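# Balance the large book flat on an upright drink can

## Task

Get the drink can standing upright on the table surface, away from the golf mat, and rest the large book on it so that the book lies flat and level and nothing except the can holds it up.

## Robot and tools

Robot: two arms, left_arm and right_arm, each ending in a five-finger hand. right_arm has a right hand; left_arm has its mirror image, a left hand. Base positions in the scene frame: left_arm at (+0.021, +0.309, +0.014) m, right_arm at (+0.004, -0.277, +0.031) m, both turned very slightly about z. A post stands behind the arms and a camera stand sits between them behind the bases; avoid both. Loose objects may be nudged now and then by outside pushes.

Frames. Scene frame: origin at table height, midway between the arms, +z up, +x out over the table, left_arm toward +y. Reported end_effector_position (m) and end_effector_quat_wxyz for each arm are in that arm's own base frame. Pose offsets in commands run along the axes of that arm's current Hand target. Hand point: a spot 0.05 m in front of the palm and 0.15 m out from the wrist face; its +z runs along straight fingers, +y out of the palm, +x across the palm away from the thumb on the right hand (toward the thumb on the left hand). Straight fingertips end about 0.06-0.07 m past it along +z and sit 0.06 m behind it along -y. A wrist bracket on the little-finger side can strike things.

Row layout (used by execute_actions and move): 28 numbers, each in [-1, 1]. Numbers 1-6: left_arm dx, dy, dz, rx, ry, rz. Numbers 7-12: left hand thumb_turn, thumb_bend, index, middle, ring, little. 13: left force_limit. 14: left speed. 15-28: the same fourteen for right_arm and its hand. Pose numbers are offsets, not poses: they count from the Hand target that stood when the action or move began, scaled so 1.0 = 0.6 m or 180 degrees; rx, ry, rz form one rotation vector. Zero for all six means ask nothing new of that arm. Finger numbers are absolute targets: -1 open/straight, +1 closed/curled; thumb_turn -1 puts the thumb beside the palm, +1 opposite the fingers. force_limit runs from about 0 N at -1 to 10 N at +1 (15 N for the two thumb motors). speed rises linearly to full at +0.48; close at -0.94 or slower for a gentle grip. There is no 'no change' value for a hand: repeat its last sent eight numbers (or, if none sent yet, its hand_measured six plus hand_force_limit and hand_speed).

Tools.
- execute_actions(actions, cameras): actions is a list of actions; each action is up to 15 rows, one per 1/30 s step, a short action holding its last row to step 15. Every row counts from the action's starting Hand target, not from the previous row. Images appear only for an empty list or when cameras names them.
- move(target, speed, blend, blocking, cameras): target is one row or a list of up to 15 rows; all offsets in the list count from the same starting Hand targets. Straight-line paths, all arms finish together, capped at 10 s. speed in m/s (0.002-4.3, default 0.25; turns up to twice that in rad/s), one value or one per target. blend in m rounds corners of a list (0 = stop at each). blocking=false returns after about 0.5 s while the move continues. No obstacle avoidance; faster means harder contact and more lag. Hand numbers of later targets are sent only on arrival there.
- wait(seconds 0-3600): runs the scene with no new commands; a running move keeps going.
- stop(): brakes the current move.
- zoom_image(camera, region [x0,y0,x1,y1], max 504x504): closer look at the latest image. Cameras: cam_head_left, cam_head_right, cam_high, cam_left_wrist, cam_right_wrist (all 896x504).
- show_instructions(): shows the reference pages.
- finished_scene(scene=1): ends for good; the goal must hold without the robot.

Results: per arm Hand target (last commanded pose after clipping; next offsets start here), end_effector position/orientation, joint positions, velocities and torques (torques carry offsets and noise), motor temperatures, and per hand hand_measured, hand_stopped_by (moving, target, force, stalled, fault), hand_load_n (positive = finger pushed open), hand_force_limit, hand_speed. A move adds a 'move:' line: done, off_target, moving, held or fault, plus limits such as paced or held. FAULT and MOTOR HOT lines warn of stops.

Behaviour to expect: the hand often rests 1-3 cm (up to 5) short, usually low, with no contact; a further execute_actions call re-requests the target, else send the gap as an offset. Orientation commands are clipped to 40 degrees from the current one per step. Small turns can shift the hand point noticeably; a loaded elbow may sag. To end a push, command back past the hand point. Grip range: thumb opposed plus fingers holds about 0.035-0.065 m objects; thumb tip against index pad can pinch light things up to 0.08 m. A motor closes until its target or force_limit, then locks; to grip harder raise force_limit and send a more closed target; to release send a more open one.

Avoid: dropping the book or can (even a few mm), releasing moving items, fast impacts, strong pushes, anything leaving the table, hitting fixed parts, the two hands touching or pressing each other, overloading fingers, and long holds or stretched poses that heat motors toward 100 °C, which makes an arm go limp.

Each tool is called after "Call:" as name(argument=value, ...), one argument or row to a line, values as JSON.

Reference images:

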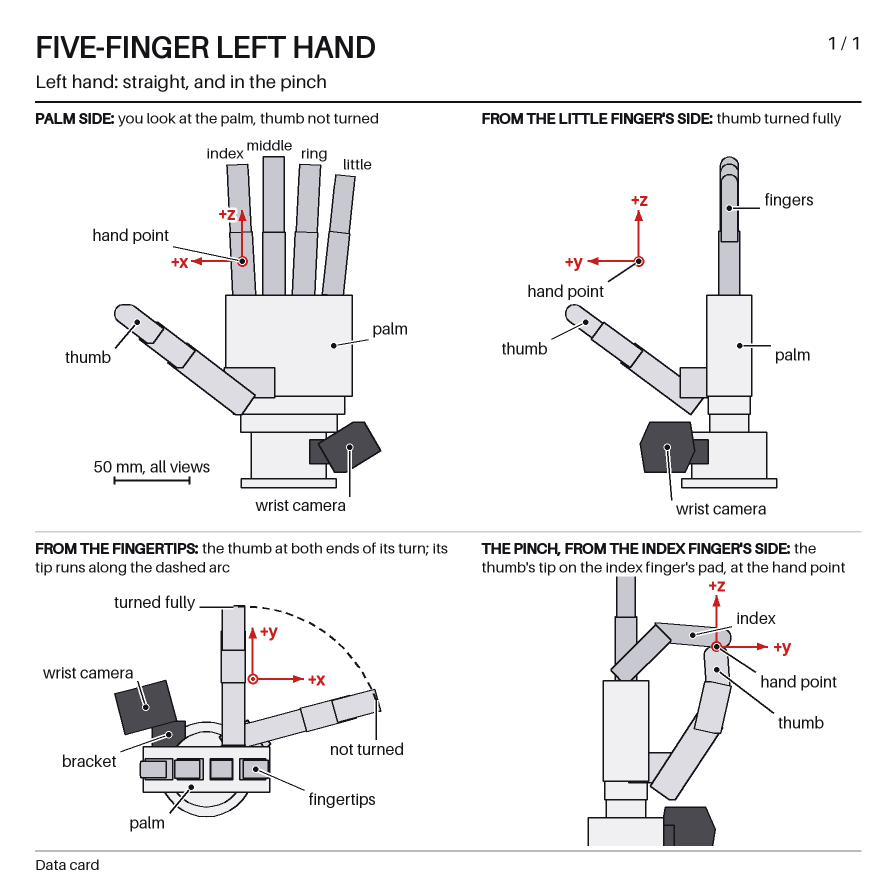

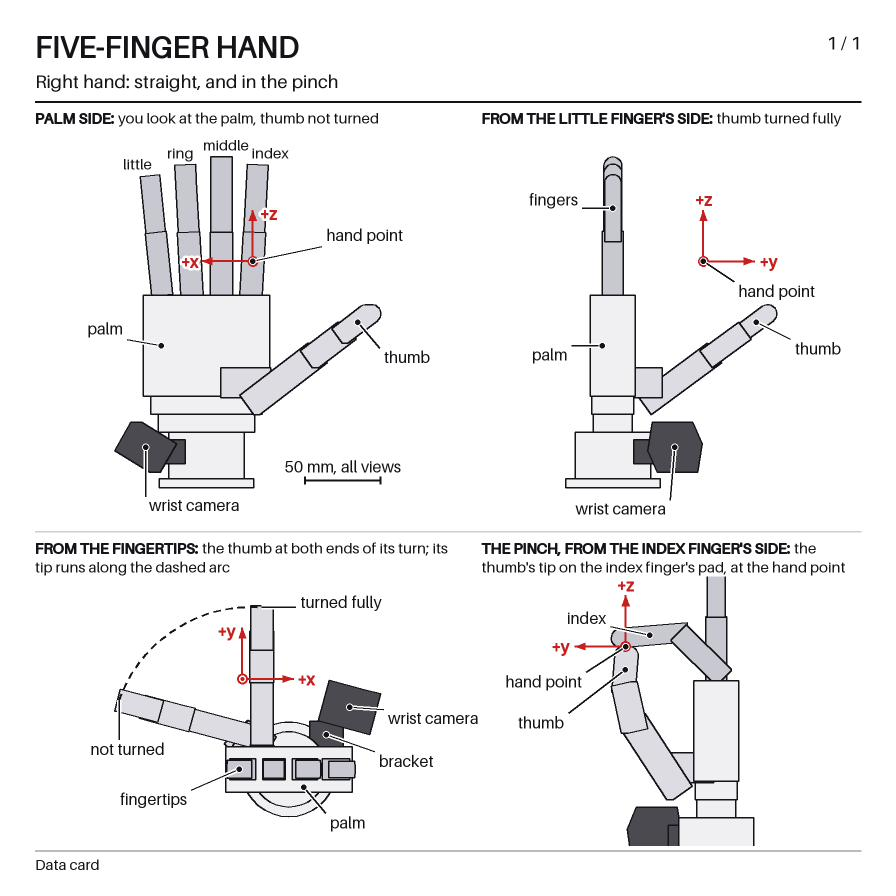

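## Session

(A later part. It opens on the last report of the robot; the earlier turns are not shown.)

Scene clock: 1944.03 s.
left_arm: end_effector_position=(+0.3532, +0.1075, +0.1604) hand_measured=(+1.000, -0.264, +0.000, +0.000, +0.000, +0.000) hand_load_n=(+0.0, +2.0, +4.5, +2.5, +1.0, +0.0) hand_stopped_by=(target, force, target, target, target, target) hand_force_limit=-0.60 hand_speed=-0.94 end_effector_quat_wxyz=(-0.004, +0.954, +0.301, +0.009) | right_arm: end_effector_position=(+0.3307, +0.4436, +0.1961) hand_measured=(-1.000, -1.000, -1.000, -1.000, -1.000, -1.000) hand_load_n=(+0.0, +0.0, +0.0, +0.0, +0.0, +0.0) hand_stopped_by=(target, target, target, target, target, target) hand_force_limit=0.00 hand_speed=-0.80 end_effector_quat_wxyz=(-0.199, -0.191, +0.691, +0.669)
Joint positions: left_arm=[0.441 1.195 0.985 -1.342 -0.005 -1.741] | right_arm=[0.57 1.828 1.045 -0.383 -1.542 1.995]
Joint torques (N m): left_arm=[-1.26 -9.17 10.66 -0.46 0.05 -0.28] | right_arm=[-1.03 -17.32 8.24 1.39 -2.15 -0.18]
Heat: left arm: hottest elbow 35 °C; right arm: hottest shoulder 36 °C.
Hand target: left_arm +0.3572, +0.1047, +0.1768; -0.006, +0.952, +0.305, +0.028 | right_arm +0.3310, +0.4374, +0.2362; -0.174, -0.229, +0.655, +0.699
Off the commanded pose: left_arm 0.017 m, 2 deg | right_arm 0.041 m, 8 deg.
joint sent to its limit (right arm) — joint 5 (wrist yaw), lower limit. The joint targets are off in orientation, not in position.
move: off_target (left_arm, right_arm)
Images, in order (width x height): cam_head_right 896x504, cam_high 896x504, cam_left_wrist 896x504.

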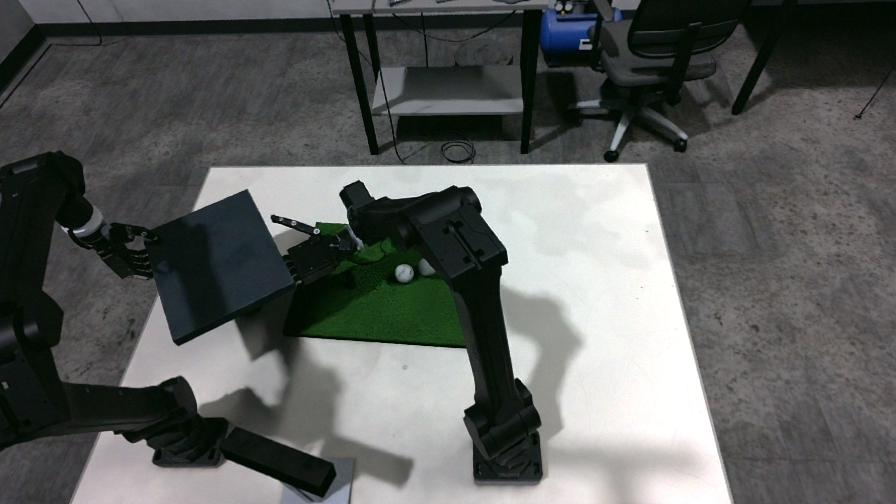

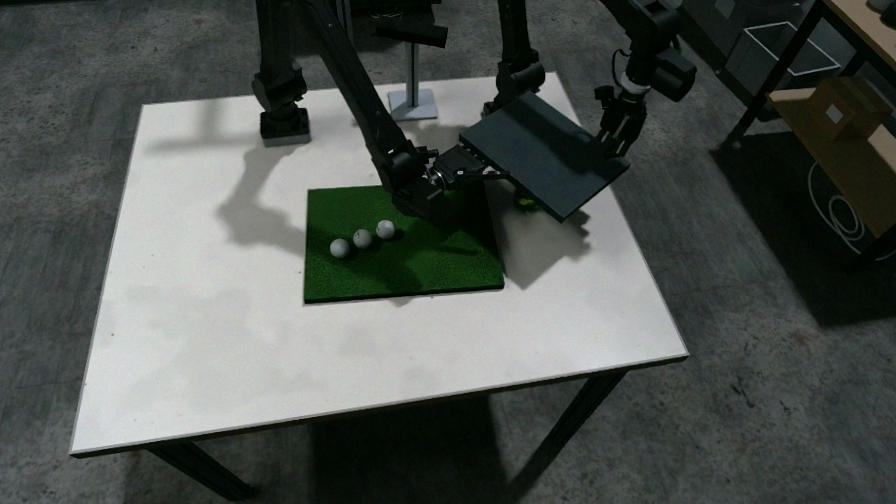

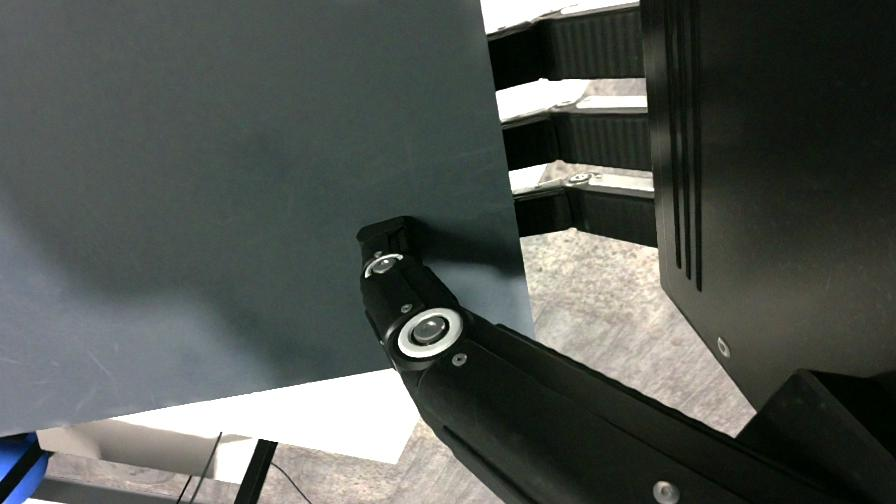

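Call:
move(
  target=[-0.0085,0.0045,0.0163,0,-0.008,0, 1,-0.1,0,0,0,0,-0.6,-0.94, 0.0098,-0.0240,-0.0058,0,0,-0.008, -1,-1,-1,-1,-1,-1,0,-0.8],
  speed=0.03,
  cameras=[],
)

Scene clock: 1974.10 s.
left_arm: end_effector_position=(+0.3499, +0.1027, +0.1545) hand_measured=(+1.000, -0.264, +0.000, +0.000, +0.000, +0.000) hand_load_n=(+0.0, +2.5, +4.0, +2.5, +1.5, +0.0) hand_stopped_by=(target, force, target, target, target, target) hand_force_limit=-0.60 hand_speed=-0.94 end_effector_quat_wxyz=(-0.002, +0.953, +0.302, +0.002) | right_arm: end_effector_position=(+0.3273, +0.4378, +0.1911) hand_measured=(-1.000, -1.000, -1.000, -1.000, -1.000, -1.000) hand_load_n=(+0.0, +0.0, +0.0, +0.0, +0.0, +0.0) hand_stopped_by=(target, target, target, target, target, target) hand_force_limit=0.00 hand_speed=-0.80 end_effector_quat_wxyz=(-0.186, -0.199, +0.689, +0.672)
Joint positions: left_arm=[0.432 1.195 0.971 -1.342 -0.004 -1.752] | right_arm=[0.564 1.828 1.023 -0.356 -1.54 1.969]
Joint torques (N m): left_arm=[-1.14 -8.12 10.58 -0.4 0.23 -0.25] | right_arm=[-0.91 -15.56 8.13 1.42 -2.26 -0.29]
Heat: left arm: hottest elbow 34 °C; right arm: hottest shoulder 35 °C.
Hand target: left_arm +0.3549, +0.0997, +0.1666; -0.002, +0.952, +0.305, +0.016 | right_arm +0.3288, +0.4325, +0.2213; -0.165, -0.237, +0.652, +0.701
Off the commanded pose: left_arm 0.014 m, 2 deg | right_arm 0.031 m, 7 deg.
joint sent to its limit (right arm) — joint 5 (wrist yaw), lower limit. The joint targets are off in orientation, not in position.
move: off_target (left_arm, right_arm)

Call:
move(
  target=[-0.0006,-0.0001,0.0200,0,0,0, 1,-0.1,0,0,0,0,-0.6,-0.94, 0.0033,-0.0281,-0.0011,0,0,0, -1,-1,-1,-1,-1,-1,0,-0.8],
  speed=0.03,
  cameras=["cam_high", "cam_head_right"],
)

Scene clock: 1979.83 s.
left_arm: end_effector_position=(+0.3465, +0.1014, +0.1452) hand_measured=(+1.000, -0.264, +0.000, +0.000, +0.000, +0.000) hand_load_n=(+0.0, +2.0, +4.0, +2.5, +1.5, +0.0) hand_stopped_by=(target, force, target, target, target, target) hand_force_limit=-0.60 hand_speed=-0.94 end_effector_quat_wxyz=(-0.002, +0.952, +0.305, -0.002) | right_arm: end_effector_position=(+0.3264, +0.4359, +0.1821) hand_measured=(-1.000, -1.000, -1.000, -1.000, -1.000, -1.000) hand_load_n=(+0.0, +0.0, +0.0, +0.0, +0.0, +0.0) hand_stopped_by=(target, target, target, target, target, target) hand_force_limit=0.00 hand_speed=-0.80 end_effector_quat_wxyz=(-0.180, -0.203, +0.688, +0.673)
Joint positions: left_arm=[0.432 1.195 0.947 -1.324 -0.004 -1.758] | right_arm=[0.562 1.845 1.014 -0.332 -1.539 1.954]
Joint torques (N m): left_arm=[-1.2 -7.41 10.4 0.13 0.22 -0.22] | right_arm=[-0.91 -14.51 8.13 1.55 -2.27 -0.27]
Heat: left arm: hottest elbow 34 °C; right arm: hottest shoulder 35 °C.
Hand target: left_arm +0.3551, +0.0998, +0.1547; -0.003, +0.952, +0.305, +0.016 | right_arm +0.3287, +0.4325, +0.2043; -0.165, -0.237, +0.652, +0.701
Off the commanded pose: left_arm 0.013 m, 2 deg | right_arm 0.023 m, 7 deg.
joint sent to its limit (right arm) — joint 5 (wrist yaw), lower limit. The joint targets are off in orientation, not in position.
move: off_target (left_arm, right_arm)
Images, in order (width x height): cam_head_right 896x504, cam_high 896x504.

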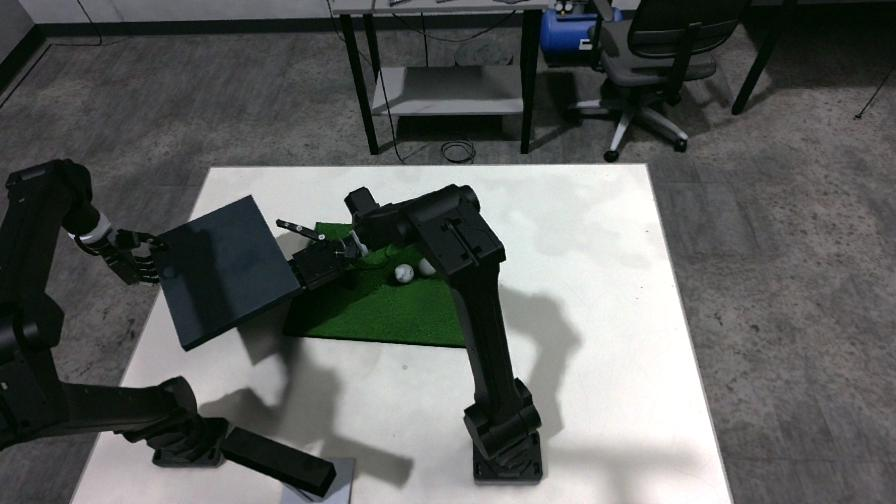

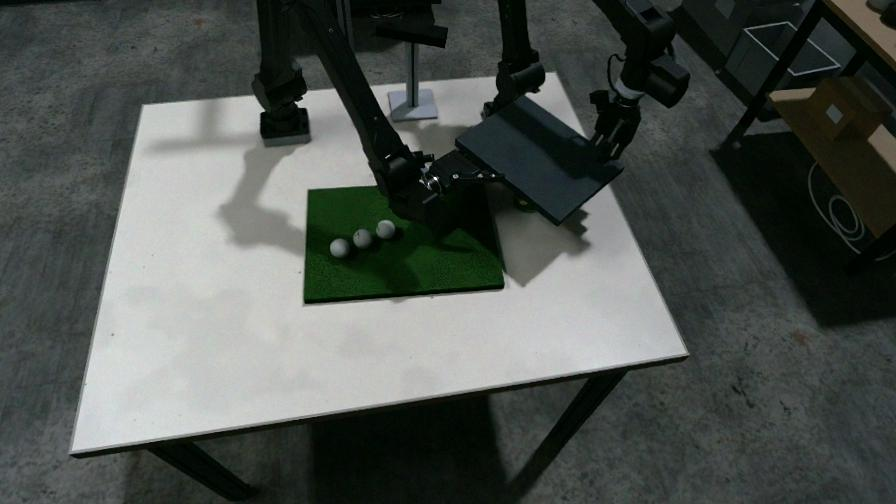

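Call:
zoom_image(
  camera="cam_high",
  region=[440, 80, 660, 250],
)

Call:
zoom_image(
  camera="cam_head_right",
  region=[120, 180, 340, 350],
)

Scaled by 2.291.

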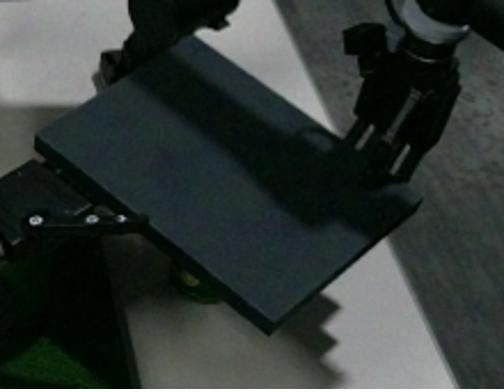

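Scaled by 2.291.

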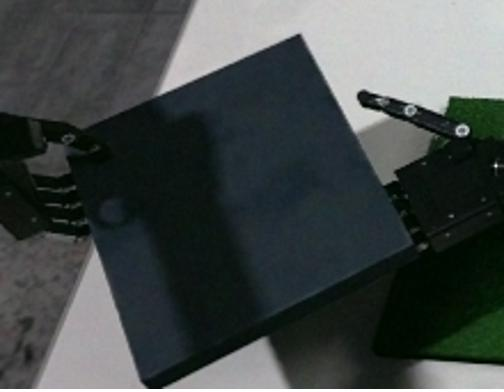

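Call:
move(
  target=[0.0057,0.0023,0.0252,0,0.014,0, 1,-0.1,0,0,0,0,-0.6,-0.94, 0.0008,-0.0470,-0.0007,0,0,-0.014, -1,-1,-1,-1,-1,-1,0,-0.8],
  speed=0.03,
  cameras=["cam_high", "cam_head_right"],
)

Scene clock: 2018.23 s.
left_arm: end_effector_position=(+0.3493, +0.1027, +0.1266) hand_measured=(+1.000, -0.264, +0.000, +0.000, +0.000, +0.000) hand_load_n=(+0.0, +2.5, +3.5, +2.5, +2.0, +0.5) hand_stopped_by=(target, force, target, target, target, target) hand_force_limit=-0.60 hand_speed=-0.94 end_effector_quat_wxyz=(-0.007, +0.952, +0.305, +0.014) | right_arm: end_effector_position=(+0.3272, +0.4365, +0.1535) hand_measured=(-1.000, -1.000, -1.000, -1.000, -1.000, -1.000) hand_load_n=(+0.0, +0.0, +0.5, +0.0, +0.0, +0.0) hand_stopped_by=(target, target, target, target, target, target) hand_force_limit=0.00 hand_speed=-0.80 end_effector_quat_wxyz=(-0.166, -0.218, +0.683, +0.677)
Joint positions: left_arm=[0.427 1.195 0.893 -1.239 -0.011 -1.763] | right_arm=[0.562 1.914 1.014 -0.261 -1.539 1.914]
Joint torques (N m): left_arm=[-1.49 -8.12 10.37 0.23 0.13 -0.24] | right_arm=[-0.85 -14.8 7.98 1.61 -2.27 -0.26]
Heat: left arm: hottest elbow 34 °C; right arm: hottest wrist yaw 34 °C.
Hand target: left_arm +0.3591, +0.1008, +0.1397; -0.009, +0.952, +0.305, +0.037 | right_arm +0.3307, +0.4346, +0.1762; -0.150, -0.251, +0.646, +0.705
Off the commanded pose: left_arm 0.016 m, 3 deg | right_arm 0.023 m, 7 deg.
joint sent to its limit (right arm) — joint 5 (wrist yaw), lower limit. The joint targets are off in orientation, not in position.
move: off_target (left_arm, right_arm)
Images, in order (width x height): cam_head_right 896x504, cam_high 896x504.

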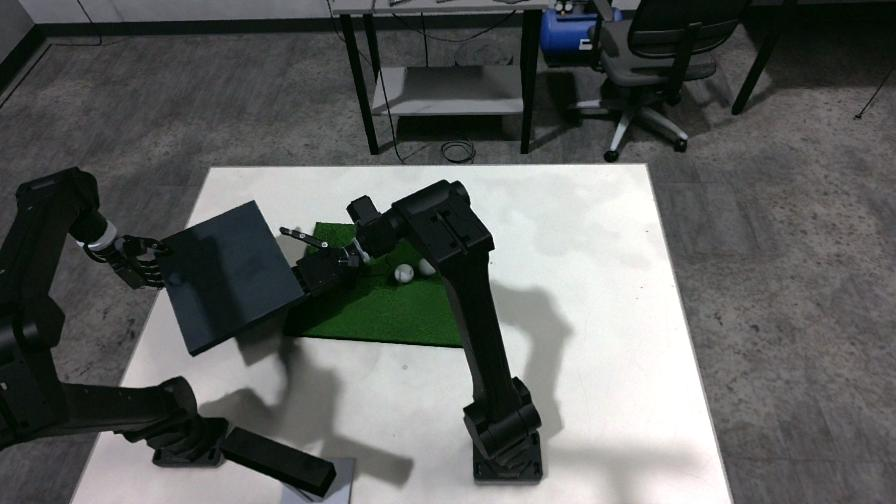

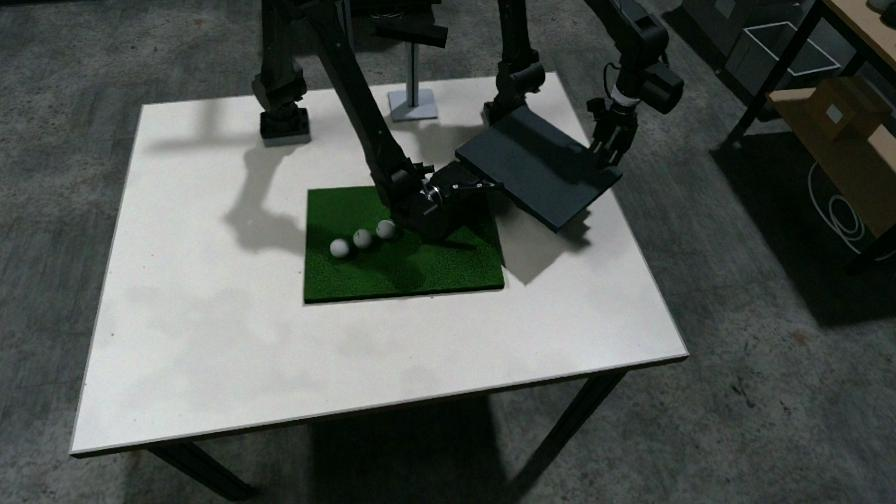

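Call:
zoom_image(
  camera="cam_high",
  region=[440, 90, 660, 260],
)

Call:
zoom_image(
  camera="cam_head_right",
  region=[120, 190, 340, 360],
)

Scaled by 2.291.

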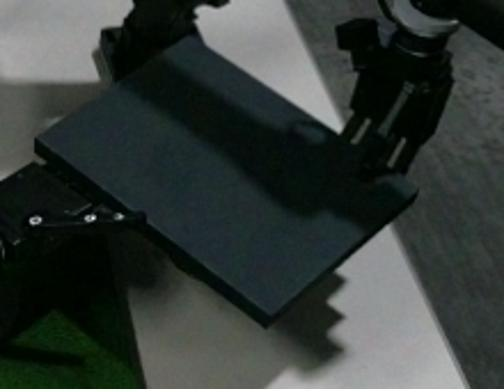

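Scaled by 2.291.

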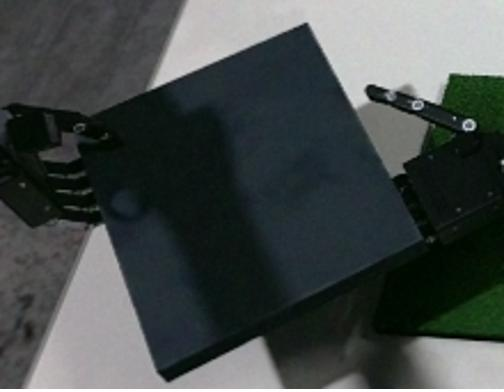

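Call:
move(
  target=[0,0,0.0050,0,0.010,0, 1,-0.1,0,0,0,0,-0.6,-0.94, 0.0014,-0.0100,0,0,0,-0.010, -1,-1,-1,-1,-1,-1,0,-0.8],
  speed=0.03,
  cameras=[],
)

Scene clock: 2041.93 s.
left_arm: end_effector_position=(+0.3497, +0.1033, +0.1221) hand_measured=(+1.000, -0.264, +0.000, +0.000, +0.000, +0.000) hand_load_n=(+0.0, +2.0, +4.0, +3.0, +1.0, +0.0) hand_stopped_by=(target, force, target, target, target, target) hand_force_limit=-0.60 hand_speed=-0.94 end_effector_quat_wxyz=(-0.012, +0.952, +0.306, +0.026) | right_arm: end_effector_position=(+0.3272, +0.4366, +0.1489) hand_measured=(-1.000, -1.000, -1.000, -1.000, -1.000, -1.000) hand_load_n=(+0.0, +0.0, +0.0, +0.0, +0.0, +0.0) hand_stopped_by=(target, target, target, target, target, target) hand_force_limit=0.00 hand_speed=-0.80 end_effector_quat_wxyz=(-0.155, -0.229, +0.680, +0.680)
Joint positions: left_arm=[0.425 1.183 0.868 -1.202 -0.017 -1.767] | right_arm=[0.562 1.929 1.014 -0.223 -1.539 1.903]
Joint torques (N m): left_arm=[-1.55 -8.53 10.18 0.38 0.1 -0.24] | right_arm=[-0.91 -14.74 7.94 1.57 -2.26 -0.25]
Heat: left arm: hottest elbow 34 °C; right arm: hottest wrist yaw 34 °C.
Hand target: left_arm +0.3593, +0.1009, +0.1367; -0.014, +0.951, +0.305, +0.052 | right_arm +0.3307, +0.4349, +0.1702; -0.139, -0.261, +0.642, +0.707
Off the commanded pose: left_arm 0.018 m, 3 deg | right_arm 0.022 m, 7 deg.
joint sent to its limit (right arm) — joint 5 (wrist yaw), lower limit. The joint targets are off in orientation, not in position.
move: off_target (left_arm, right_arm)

Call:
wait(
  seconds=0.1,
  cameras=["cam_high", "cam_head_right"],
)

Call:
zoom_image(
  camera="cam_high",
  region=[440, 90, 660, 260],
)

Call:
zoom_image(
  camera="cam_head_right",
  region=[120, 190, 340, 360],
)

Scene clock: 2046.67 s.
left_arm: end_effector_position=(+0.3497, +0.1034, +0.1221) hand_measured=(+1.000, -0.264, +0.000, +0.000, +0.000, +0.000) hand_load_n=(+0.0, +2.0, +4.0, +3.0, +1.0, +0.0) hand_stopped_by=(target, force, target, target, target, target) hand_force_limit=-0.60 hand_speed=-0.94 end_effector_quat_wxyz=(-0.012, +0.952, +0.306, +0.026) | right_arm: end_effector_position=(+0.3272, +0.4366, +0.1489) hand_measured=(-1.000, -1.000, -1.000, -1.000, -1.000, -1.000) hand_load_n=(+0.0, +0.0, +0.0, +0.0, +0.0, +0.0) hand_stopped_by=(target, target, target, target, target, target) hand_force_limit=0.00 hand_speed=-0.80 end_effector_quat_wxyz=(-0.154, -0.229, +0.680, +0.680)
Joint positions: left_arm=[0.425 1.183 0.868 -1.202 -0.018 -1.767] | right_arm=[0.562 1.929 1.014 -0.222 -1.539 1.903]
Joint torques (N m): left_arm=[-1.55 -8.47 10.17 0.35 0.1 -0.24] | right_arm=[-0.85 -14.68 7.99 1.55 -2.26 -0.26]
Heat: left arm: hottest elbow 34 °C; right arm: hottest wrist yaw 34 °C.
Hand target: left_arm +0.3593, +0.1010, +0.1366; -0.014, +0.951, +0.305, +0.052 | right_arm +0.3307, +0.4349, +0.1702; -0.139, -0.262, +0.642, +0.707
Off the commanded pose: left_arm 0.018 m, 3 deg | right_arm 0.022 m, 7 deg.
wait: 0.10 s; at rest from the start
Images, in order (width x height): cam_head_right 896x504, cam_high 896x504.

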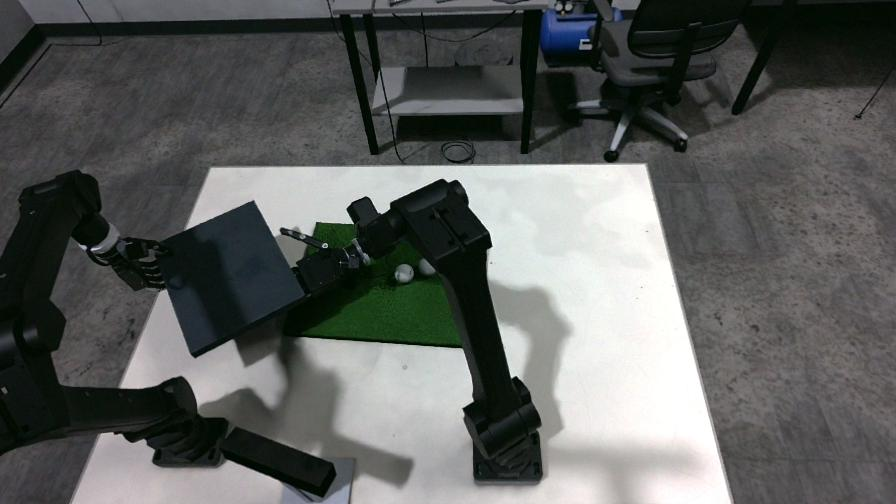

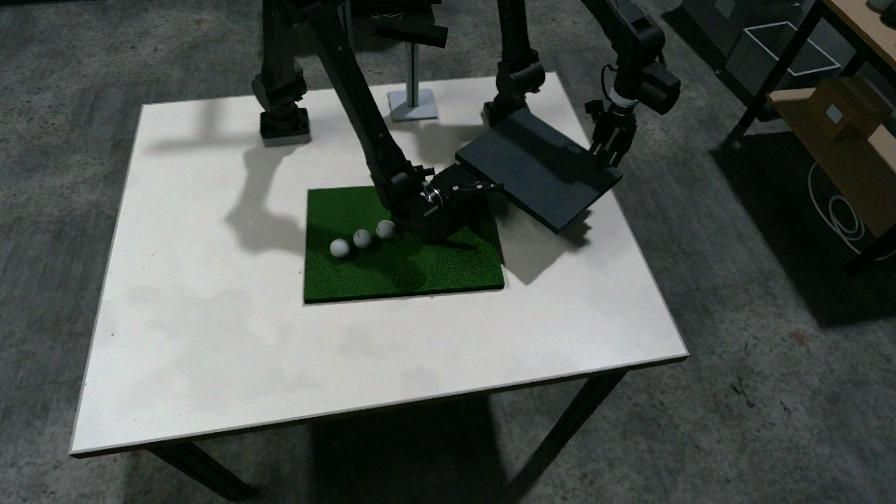

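Scaled by 2.291.

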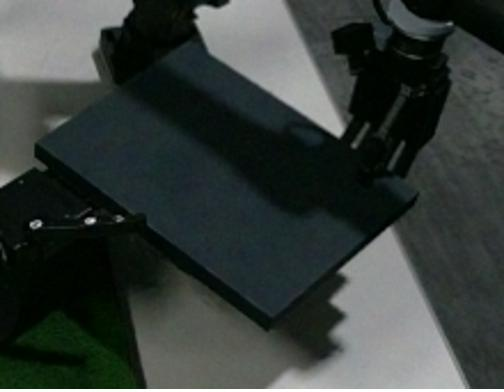

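Scaled by 2.291.

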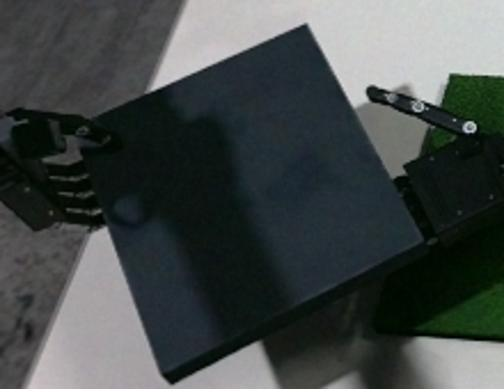

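Call:
move(
  target=[0.0003,0,0.0080,0,0,0, 1,-0.1,0,0,0,0,-0.6,-0.94, 0.0010,-0.0080,0,0,0,0.012, -1,-1,-1,-1,-1,-1,0,-0.8],
  speed=0.03,
  cameras=[],
)

Scene clock: 2051.33 s.
left_arm: end_effector_position=(+0.3503, +0.1034, +0.1201) hand_measured=(+1.000, -0.264, +0.000, +0.000, +0.000, +0.000) hand_load_n=(+0.0, +2.0, +4.0, +2.0, +0.5, +0.0) hand_stopped_by=(target, force, target, target, target, target) hand_force_limit=-0.60 hand_speed=-0.94 end_effector_quat_wxyz=(-0.012, +0.952, +0.305, +0.028) | right_arm: end_effector_position=(+0.3271, +0.4364, +0.1490) hand_measured=(-1.000, -1.000, -1.000, -1.000, -1.000, -1.000) hand_load_n=(+0.0, +0.0, +0.0, +0.0, +0.0, +0.0) hand_stopped_by=(target, target, target, target, target, target) hand_force_limit=0.00 hand_speed=-0.80 end_effector_quat_wxyz=(-0.155, -0.229, +0.679, +0.680)
Joint positions: left_arm=[0.424 1.183 0.862 -1.191 -0.018 -1.767] | right_arm=[0.562 1.93 1.014 -0.222 -1.542 1.903]
Joint torques (N m): left_arm=[-1.49 -8 9.89 0.5 0.09 -0.24] | right_arm=[-0.56 -14.39 7.79 1.16 -2.15 -0.07]
Heat: left arm: hottest elbow 34 °C; right arm: hottest wrist yaw 34 °C.
Hand target: left_arm +0.3598, +0.1014, +0.1318; -0.014, +0.951, +0.305, +0.052 | right_arm +0.3309, +0.4352, +0.1653; -0.152, -0.249, +0.647, +0.704
Off the commanded pose: left_arm 0.015 m, 3 deg | right_arm 0.017 m, 5 deg.
joint sent to its limit (right arm) — joint 5 (wrist yaw), lower limit. The joint targets are off in orientation, not in position.
move: off_target (left_arm, right_arm)

Call:
move(
  target=[0.0002,0,0.0050,0,0,0, 1,-0.1,0,0,0,0,-0.6,-0.94, 0.0010,-0.0100,0,0,0,0.005, -1,-1,-1,-1,-1,-1,0,-0.8],
  speed=0.03,
  cameras=[],
)

Scene clock: 2055.13 s.
left_arm: end_effector_position=(+0.3512, +0.1032, +0.1194) hand_measured=(+1.000, -0.264, +0.000, +0.000, +0.000, +0.000) hand_load_n=(+0.0, +2.0, +4.5, +2.0, +0.0, +0.0) hand_stopped_by=(target, force, target, target, target, target) hand_force_limit=-0.60 hand_speed=-0.94 end_effector_quat_wxyz=(-0.012, +0.952, +0.305, +0.030) | right_arm: end_effector_position=(+0.3269, +0.4360, +0.1481) hand_measured=(-1.000, -1.000, -1.000, -1.000, -1.000, -1.000) hand_load_n=(+0.0, +0.0, +0.0, +0.0, +0.0, +0.0) hand_stopped_by=(target, target, target, target, target, target) hand_force_limit=0.00 hand_speed=-0.80 end_effector_quat_wxyz=(-0.158, -0.228, +0.677, +0.681)
Joint positions: left_arm=[0.423 1.183 0.86 -1.184 -0.018 -1.767] | right_arm=[0.562 1.934 1.014 -0.222 -1.547 1.903]
Joint torques (N m): left_arm=[-1.26 -7.71 9.74 0.53 0.09 -0.24] | right_arm=[-0.79 -13.68 7.72 1.13 -1.9 -0.06]
Heat: left arm: hottest elbow 34 °C; right arm: hottest wrist yaw 34 °C.
Hand target: left_arm +0.3602, +0.1017, +0.1289; -0.014, +0.951, +0.305, +0.052 | right_arm +0.3311, +0.4356, +0.1592; -0.158, -0.244, +0.649, +0.703
Off the commanded pose: left_arm 0.013 m, 2 deg | right_arm 0.012 m, 5 deg.
joint sent to its limit (right arm) — joint 5 (wrist yaw), lower limit. The joint targets are off in orientation, not in position.
move: off_target (left_arm, right_arm)

Call:
move(
  target=[0,0,0,0,0,0, 1,-0.6,0,0,0,0,-0.6,-0.94, 0,0,0,0,0,0, -1,-1,-1,-1,-1,-1,0,-0.8],
  speed=0.03,
  cameras=["cam_high", "cam_head_right", "cam_left_wrist"],
)

Scene clock: 2061.93 s.
left_arm: end_effector_position=(+0.3524, +0.1034, +0.1196) hand_measured=(+1.000, -0.600, +0.000, +0.000, +0.000, +0.000) hand_load_n=(+0.0, +0.0, +1.5, +0.5, +0.0, +0.0) hand_stopped_by=(target, target, target, target, target, target) hand_force_limit=-0.60 hand_speed=-0.94 end_effector_quat_wxyz=(-0.013, +0.951, +0.307, +0.032) | right_arm: end_effector_position=(+0.3268, +0.4358, +0.1480) hand_measured=(-1.000, -1.000, -1.000, -1.000, -1.000, -1.000) hand_load_n=(+0.0, +0.0, +0.0, +0.0, +0.0, +0.0) hand_stopped_by=(target, target, target, target, target, target) hand_force_limit=0.00 hand_speed=-0.80 end_effector_quat_wxyz=(-0.159, -0.228, +0.677, +0.682)
Joint positions: left_arm=[0.421 1.183 0.86 -1.18 -0.018 -1.772] | right_arm=[0.562 1.935 1.014 -0.222 -1.55 1.903]
Joint torques (N m): left_arm=[-1.2 -7.65 9.76 0.46 0.1 -0.18] | right_arm=[-0.62 -13.74 7.69 1.02 -1.76 -0.07]
Heat: left arm: hottest elbow 34 °C; right arm: hottest wrist yaw 34 °C.
Hand target: left_arm +0.3603, +0.1016, +0.1289; -0.014, +0.951, +0.305, +0.052 | right_arm +0.3310, +0.4356, +0.1593; -0.158, -0.244, +0.649, +0.703
Off the commanded pose: left_arm 0.012 m, 2 deg | right_arm 0.012 m, 4 deg.
joint sent to its limit (right arm) — joint 5 (wrist yaw), lower limit. The joint targets are off in orientation, not in position.
move: done
Images, in order (width x height): cam_head_right 896x504, cam_high 896x504, cam_left_wrist 896x504.

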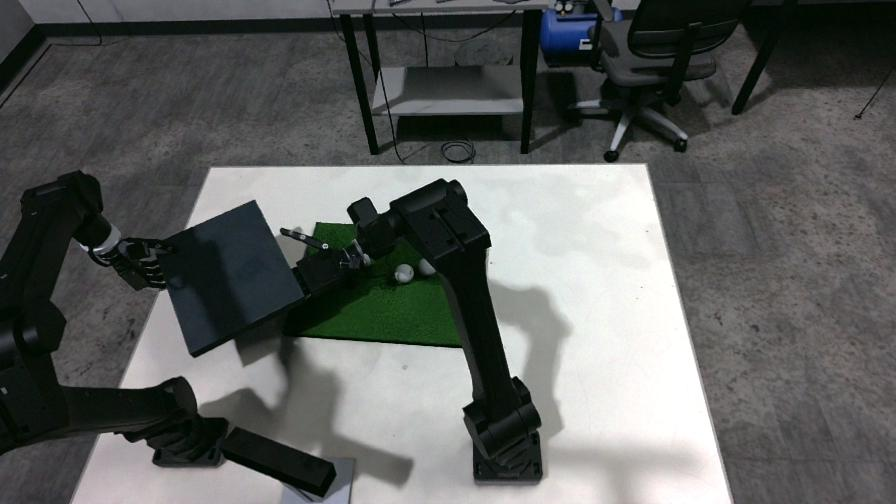

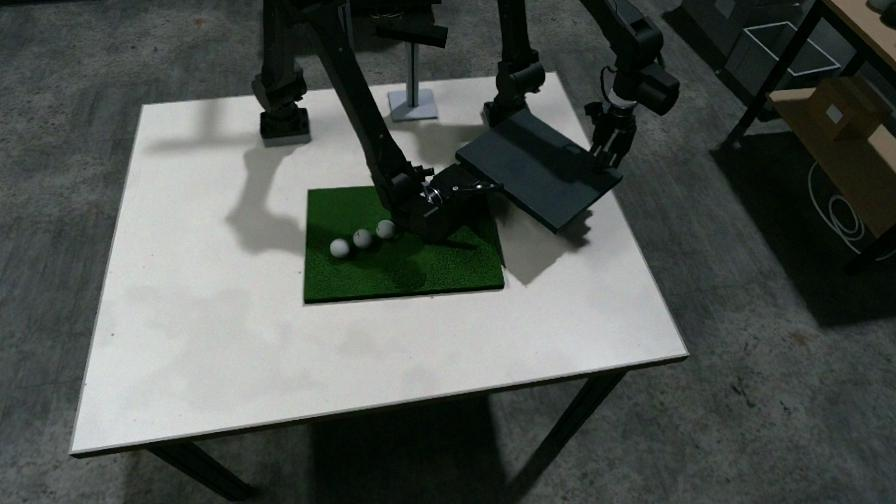

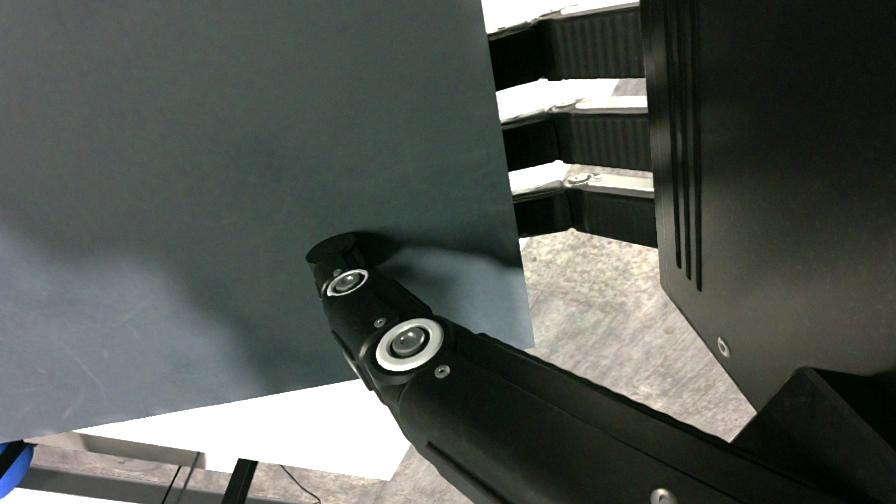

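Call:
move(
  target=[0.0004,0,0.0083,0,-0.008,0, 1,-0.6,0,0,0,0,-0.6,-0.94, 0.0010,-0.0083,0,0,0,0.005, -1,-1,-1,-1,-1,-1,0,-0.8],
  speed=0.03,
  cameras=[],
)

Scene clock: 2065.20 s.
left_arm: end_effector_position=(+0.3524, +0.1032, +0.1171) hand_measured=(+1.000, -0.600, +0.000, +0.000, +0.000, +0.000) hand_load_n=(+0.0, +0.0, +1.0, +0.0, +0.0, +0.0) hand_stopped_by=(target, target, target, target, target, target) hand_force_limit=-0.60 hand_speed=-0.94 end_effector_quat_wxyz=(-0.012, +0.951, +0.307, +0.029) | right_arm: end_effector_position=(+0.3267, +0.4355, +0.1483) hand_measured=(-1.000, -1.000, -1.000, -1.000, -1.000, -1.000) hand_load_n=(+0.0, +0.0, +0.0, +0.0, +0.5, +0.0) hand_stopped_by=(target, target, target, target, target, target) hand_force_limit=0.00 hand_speed=-0.80 end_effector_quat_wxyz=(-0.160, -0.227, +0.675, +0.683)
Joint positions: left_arm=[0.421 1.191 0.86 -1.18 -0.017 -1.772] | right_arm=[0.562 1.935 1.014 -0.222 -1.553 1.903]
Joint torques (N m): left_arm=[-0.91 -6.24 10.52 0.12 0.29 -0.15] | right_arm=[-0.56 -13.22 7.62 0.9 -1.59 -0.04]
Heat: left arm: hottest elbow 34 °C; right arm: hottest elbow 33 °C.
Hand target: left_arm +0.3609, +0.1020, +0.1240; -0.010, +0.952, +0.305, +0.040 | right_arm +0.3310, +0.4358, +0.1543; -0.163, -0.239, +0.651, +0.702
Off the commanded pose: left_arm 0.011 m, 1 deg | right_arm 0.007 m, 4 deg.
joint sent to its limit (right arm) — joint 5 (wrist yaw), lower limit. The joint targets are off in orientation, not in position.
move: off_target (left_arm, right_arm)

Call:
move(
  target=[0.0002,0,0.0050,0,-0.004,0, 1,-0.6,0,0,0,0,-0.6,-0.94, 0.0010,-0.0133,0,0,0,0, -1,-1,-1,-1,-1,-1,0,-0.8],
  speed=0.03,
  cameras=["cam_high","cam_head_right"],
)

Call:
zoom_image(
  camera="cam_high",
  region=[440, 90, 660, 260],
)

Call:
zoom_image(
  camera="cam_head_right",
  region=[120, 190, 340, 360],
)

Scene clock: 2069.33 s.
left_arm: end_effector_position=(+0.3525, +0.1026, +0.1148) hand_measured=(+1.000, -0.600, +0.000, +0.000, +0.000, +0.000) hand_load_n=(+0.0, +0.0, +0.5, +0.0, +0.5, +0.0) hand_stopped_by=(target, target, target, target, target, target) hand_force_limit=-0.60 hand_speed=-0.94 end_effector_quat_wxyz=(-0.010, +0.951, +0.307, +0.025) | right_arm: end_effector_position=(+0.3264, +0.4349, +0.1469) hand_measured=(-1.000, -1.000, -1.000, -1.000, -1.000, -1.000) hand_load_n=(+0.0, +0.0, +0.0, +0.0, +0.0, +0.0) hand_stopped_by=(target, target, target, target, target, target) hand_force_limit=0.00 hand_speed=-0.80 end_effector_quat_wxyz=(-0.161, -0.228, +0.672, +0.686)
Joint positions: left_arm=[0.421 1.198 0.86 -1.18 -0.014 -1.772] | right_arm=[0.562 1.942 1.014 -0.216 -1.562 1.902]
Joint torques (N m): left_arm=[-0.67 -5.83 10.78 -0.02 0.27 -0.13] | right_arm=[-0.67 -12.16 7.72 1.11 -1.21 -0.07]
Heat: left arm: hottest elbow 34 °C; right arm: hottest elbow 33 °C.
Hand target: left_arm +0.3612, +0.1023, +0.1210; -0.008, +0.952, +0.305, +0.034 | right_arm +0.3312, +0.4363, +0.1464; -0.163, -0.239, +0.651, +0.702
Off the commanded pose: left_arm 0.011 m, 1 deg | right_arm 0.005 m, 3 deg.
joint sent to its limit (right arm) — joint 5 (wrist yaw), lower limit. The joint targets are off in orientation, not in position.
move: off_target (left_arm, right_arm)
Images, in order (width x height): cam_head_right 896x504, cam_high 896x504.

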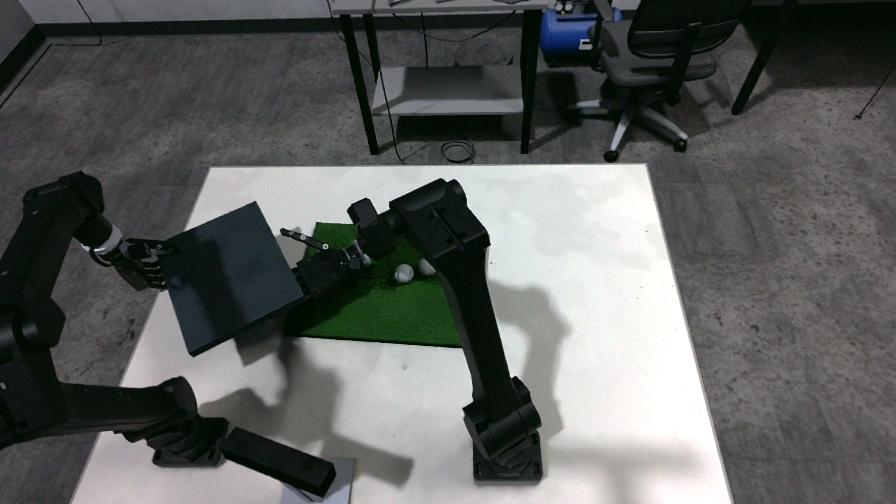

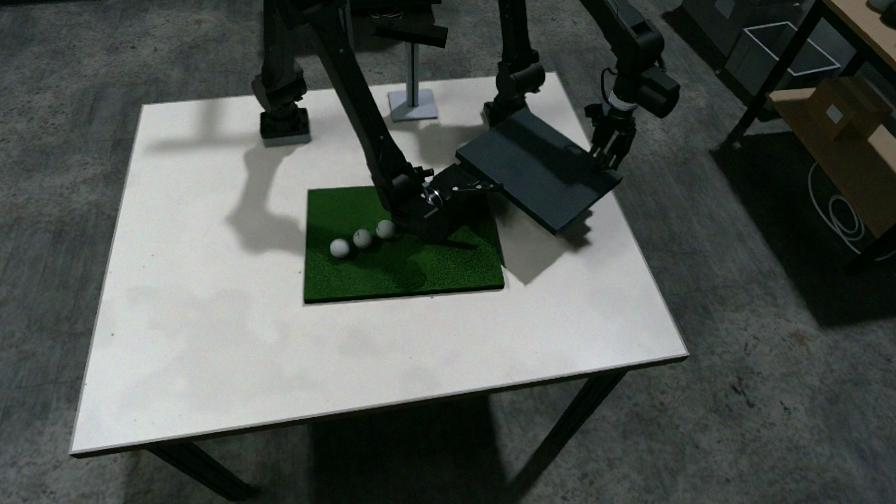

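Scaled by 2.291.

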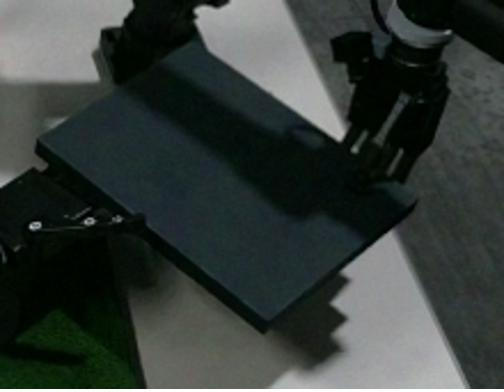

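Scaled by 2.291.

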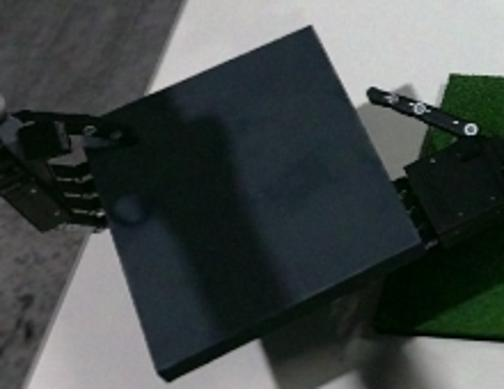

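Call:
move(
  target=[0.0004,0.0001,0.0133,0,0,0, 1,-0.6,0,0,0,0,-0.6,-0.94, 0,0,0,0,0,0, -1,-1,-1,-1,-1,-1,0,-0.8],
  speed=0.02,
  cameras=["cam_high","cam_head_right"],
)

Call:
zoom_image(
  camera="cam_high",
  region=[440, 90, 660, 260],
)

Call:
zoom_image(
  camera="cam_head_right",
  region=[120, 190, 340, 360],
)

Scene clock: 2086.57 s.
left_arm: end_effector_position=(+0.3556, +0.1036, +0.1127) hand_measured=(+1.000, -0.600, +0.000, +0.000, +0.000, +0.000) hand_load_n=(+0.0, +0.0, +0.0, +0.0, +0.0, +0.0) hand_stopped_by=(target, target, target, target, target, target) hand_force_limit=-0.60 hand_speed=-0.94 end_effector_quat_wxyz=(-0.009, +0.951, +0.307, +0.027) | right_arm: end_effector_position=(+0.3263, +0.4348, +0.1472) hand_measured=(-1.000, -1.000, -1.000, -1.000, -1.000, -1.000) hand_load_n=(+0.0, +0.0, +0.0, +0.0, +0.0, +0.0) hand_stopped_by=(target, target, target, target, target, target) hand_force_limit=0.00 hand_speed=-0.80 end_effector_quat_wxyz=(-0.161, -0.228, +0.672, +0.686)
Joint positions: left_arm=[0.421 1.207 0.86 -1.168 -0.012 -1.772] | right_arm=[0.562 1.942 1.014 -0.215 -1.563 1.902]
Joint torques (N m): left_arm=[-0.67 -5.83 9.52 0.38 0.19 -0.13] | right_arm=[-0.56 -12.4 7.69 1.14 -1.13 -0.08]
Motor temperatures (°C): left_arm=[23 26 34 22 20 23] | right_arm=[21 31 33 23 31 21]
Heat: left arm: hottest elbow 34 °C; right arm: hottest elbow 33 °C.
Hand target: left_arm +0.3618, +0.1026, +0.1131; -0.008, +0.952, +0.305, +0.034 | right_arm +0.3310, +0.4364, +0.1463; -0.152, -0.237, +0.668, +0.689 (not the last commanded pose)
Off the commanded pose: left_arm 0.006 m, 1 deg | right_arm 0.005 m, 3 deg.
joint at its limit (right arm) — joint 5 (wrist yaw), lower limit.
move: done
Images, in order (width x height): cam_head_right 896x504, cam_high 896x504.

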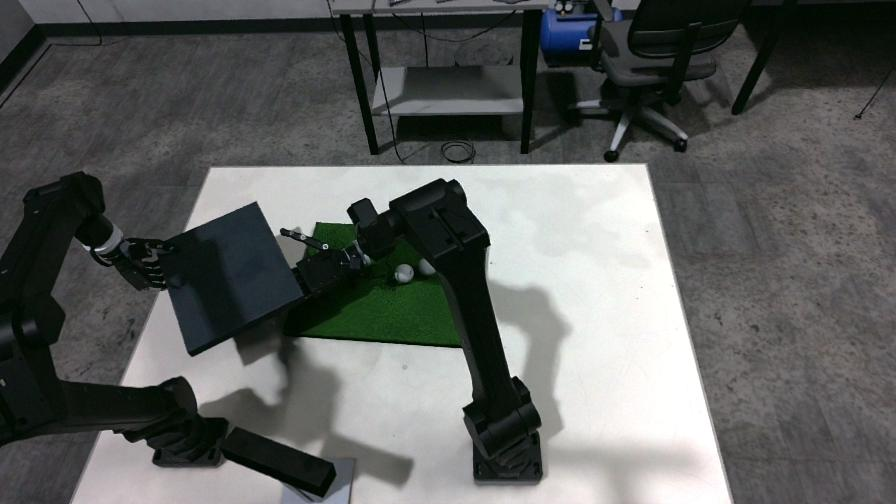

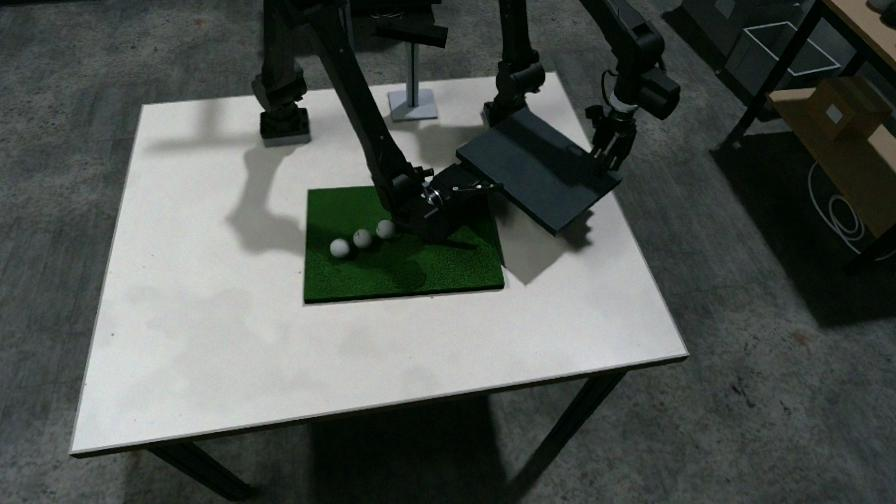

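Scaled by 2.291.

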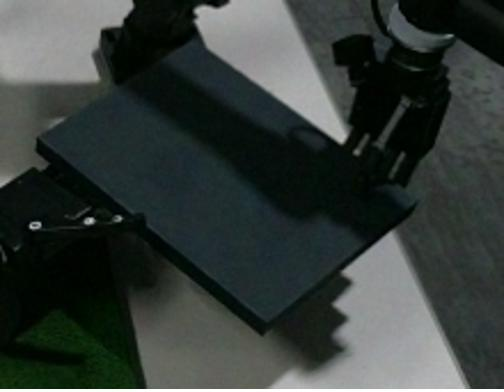

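Scaled by 2.291.

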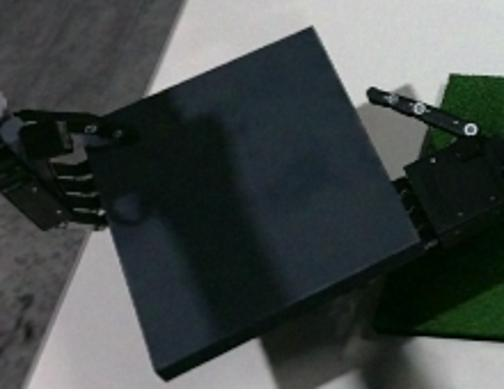

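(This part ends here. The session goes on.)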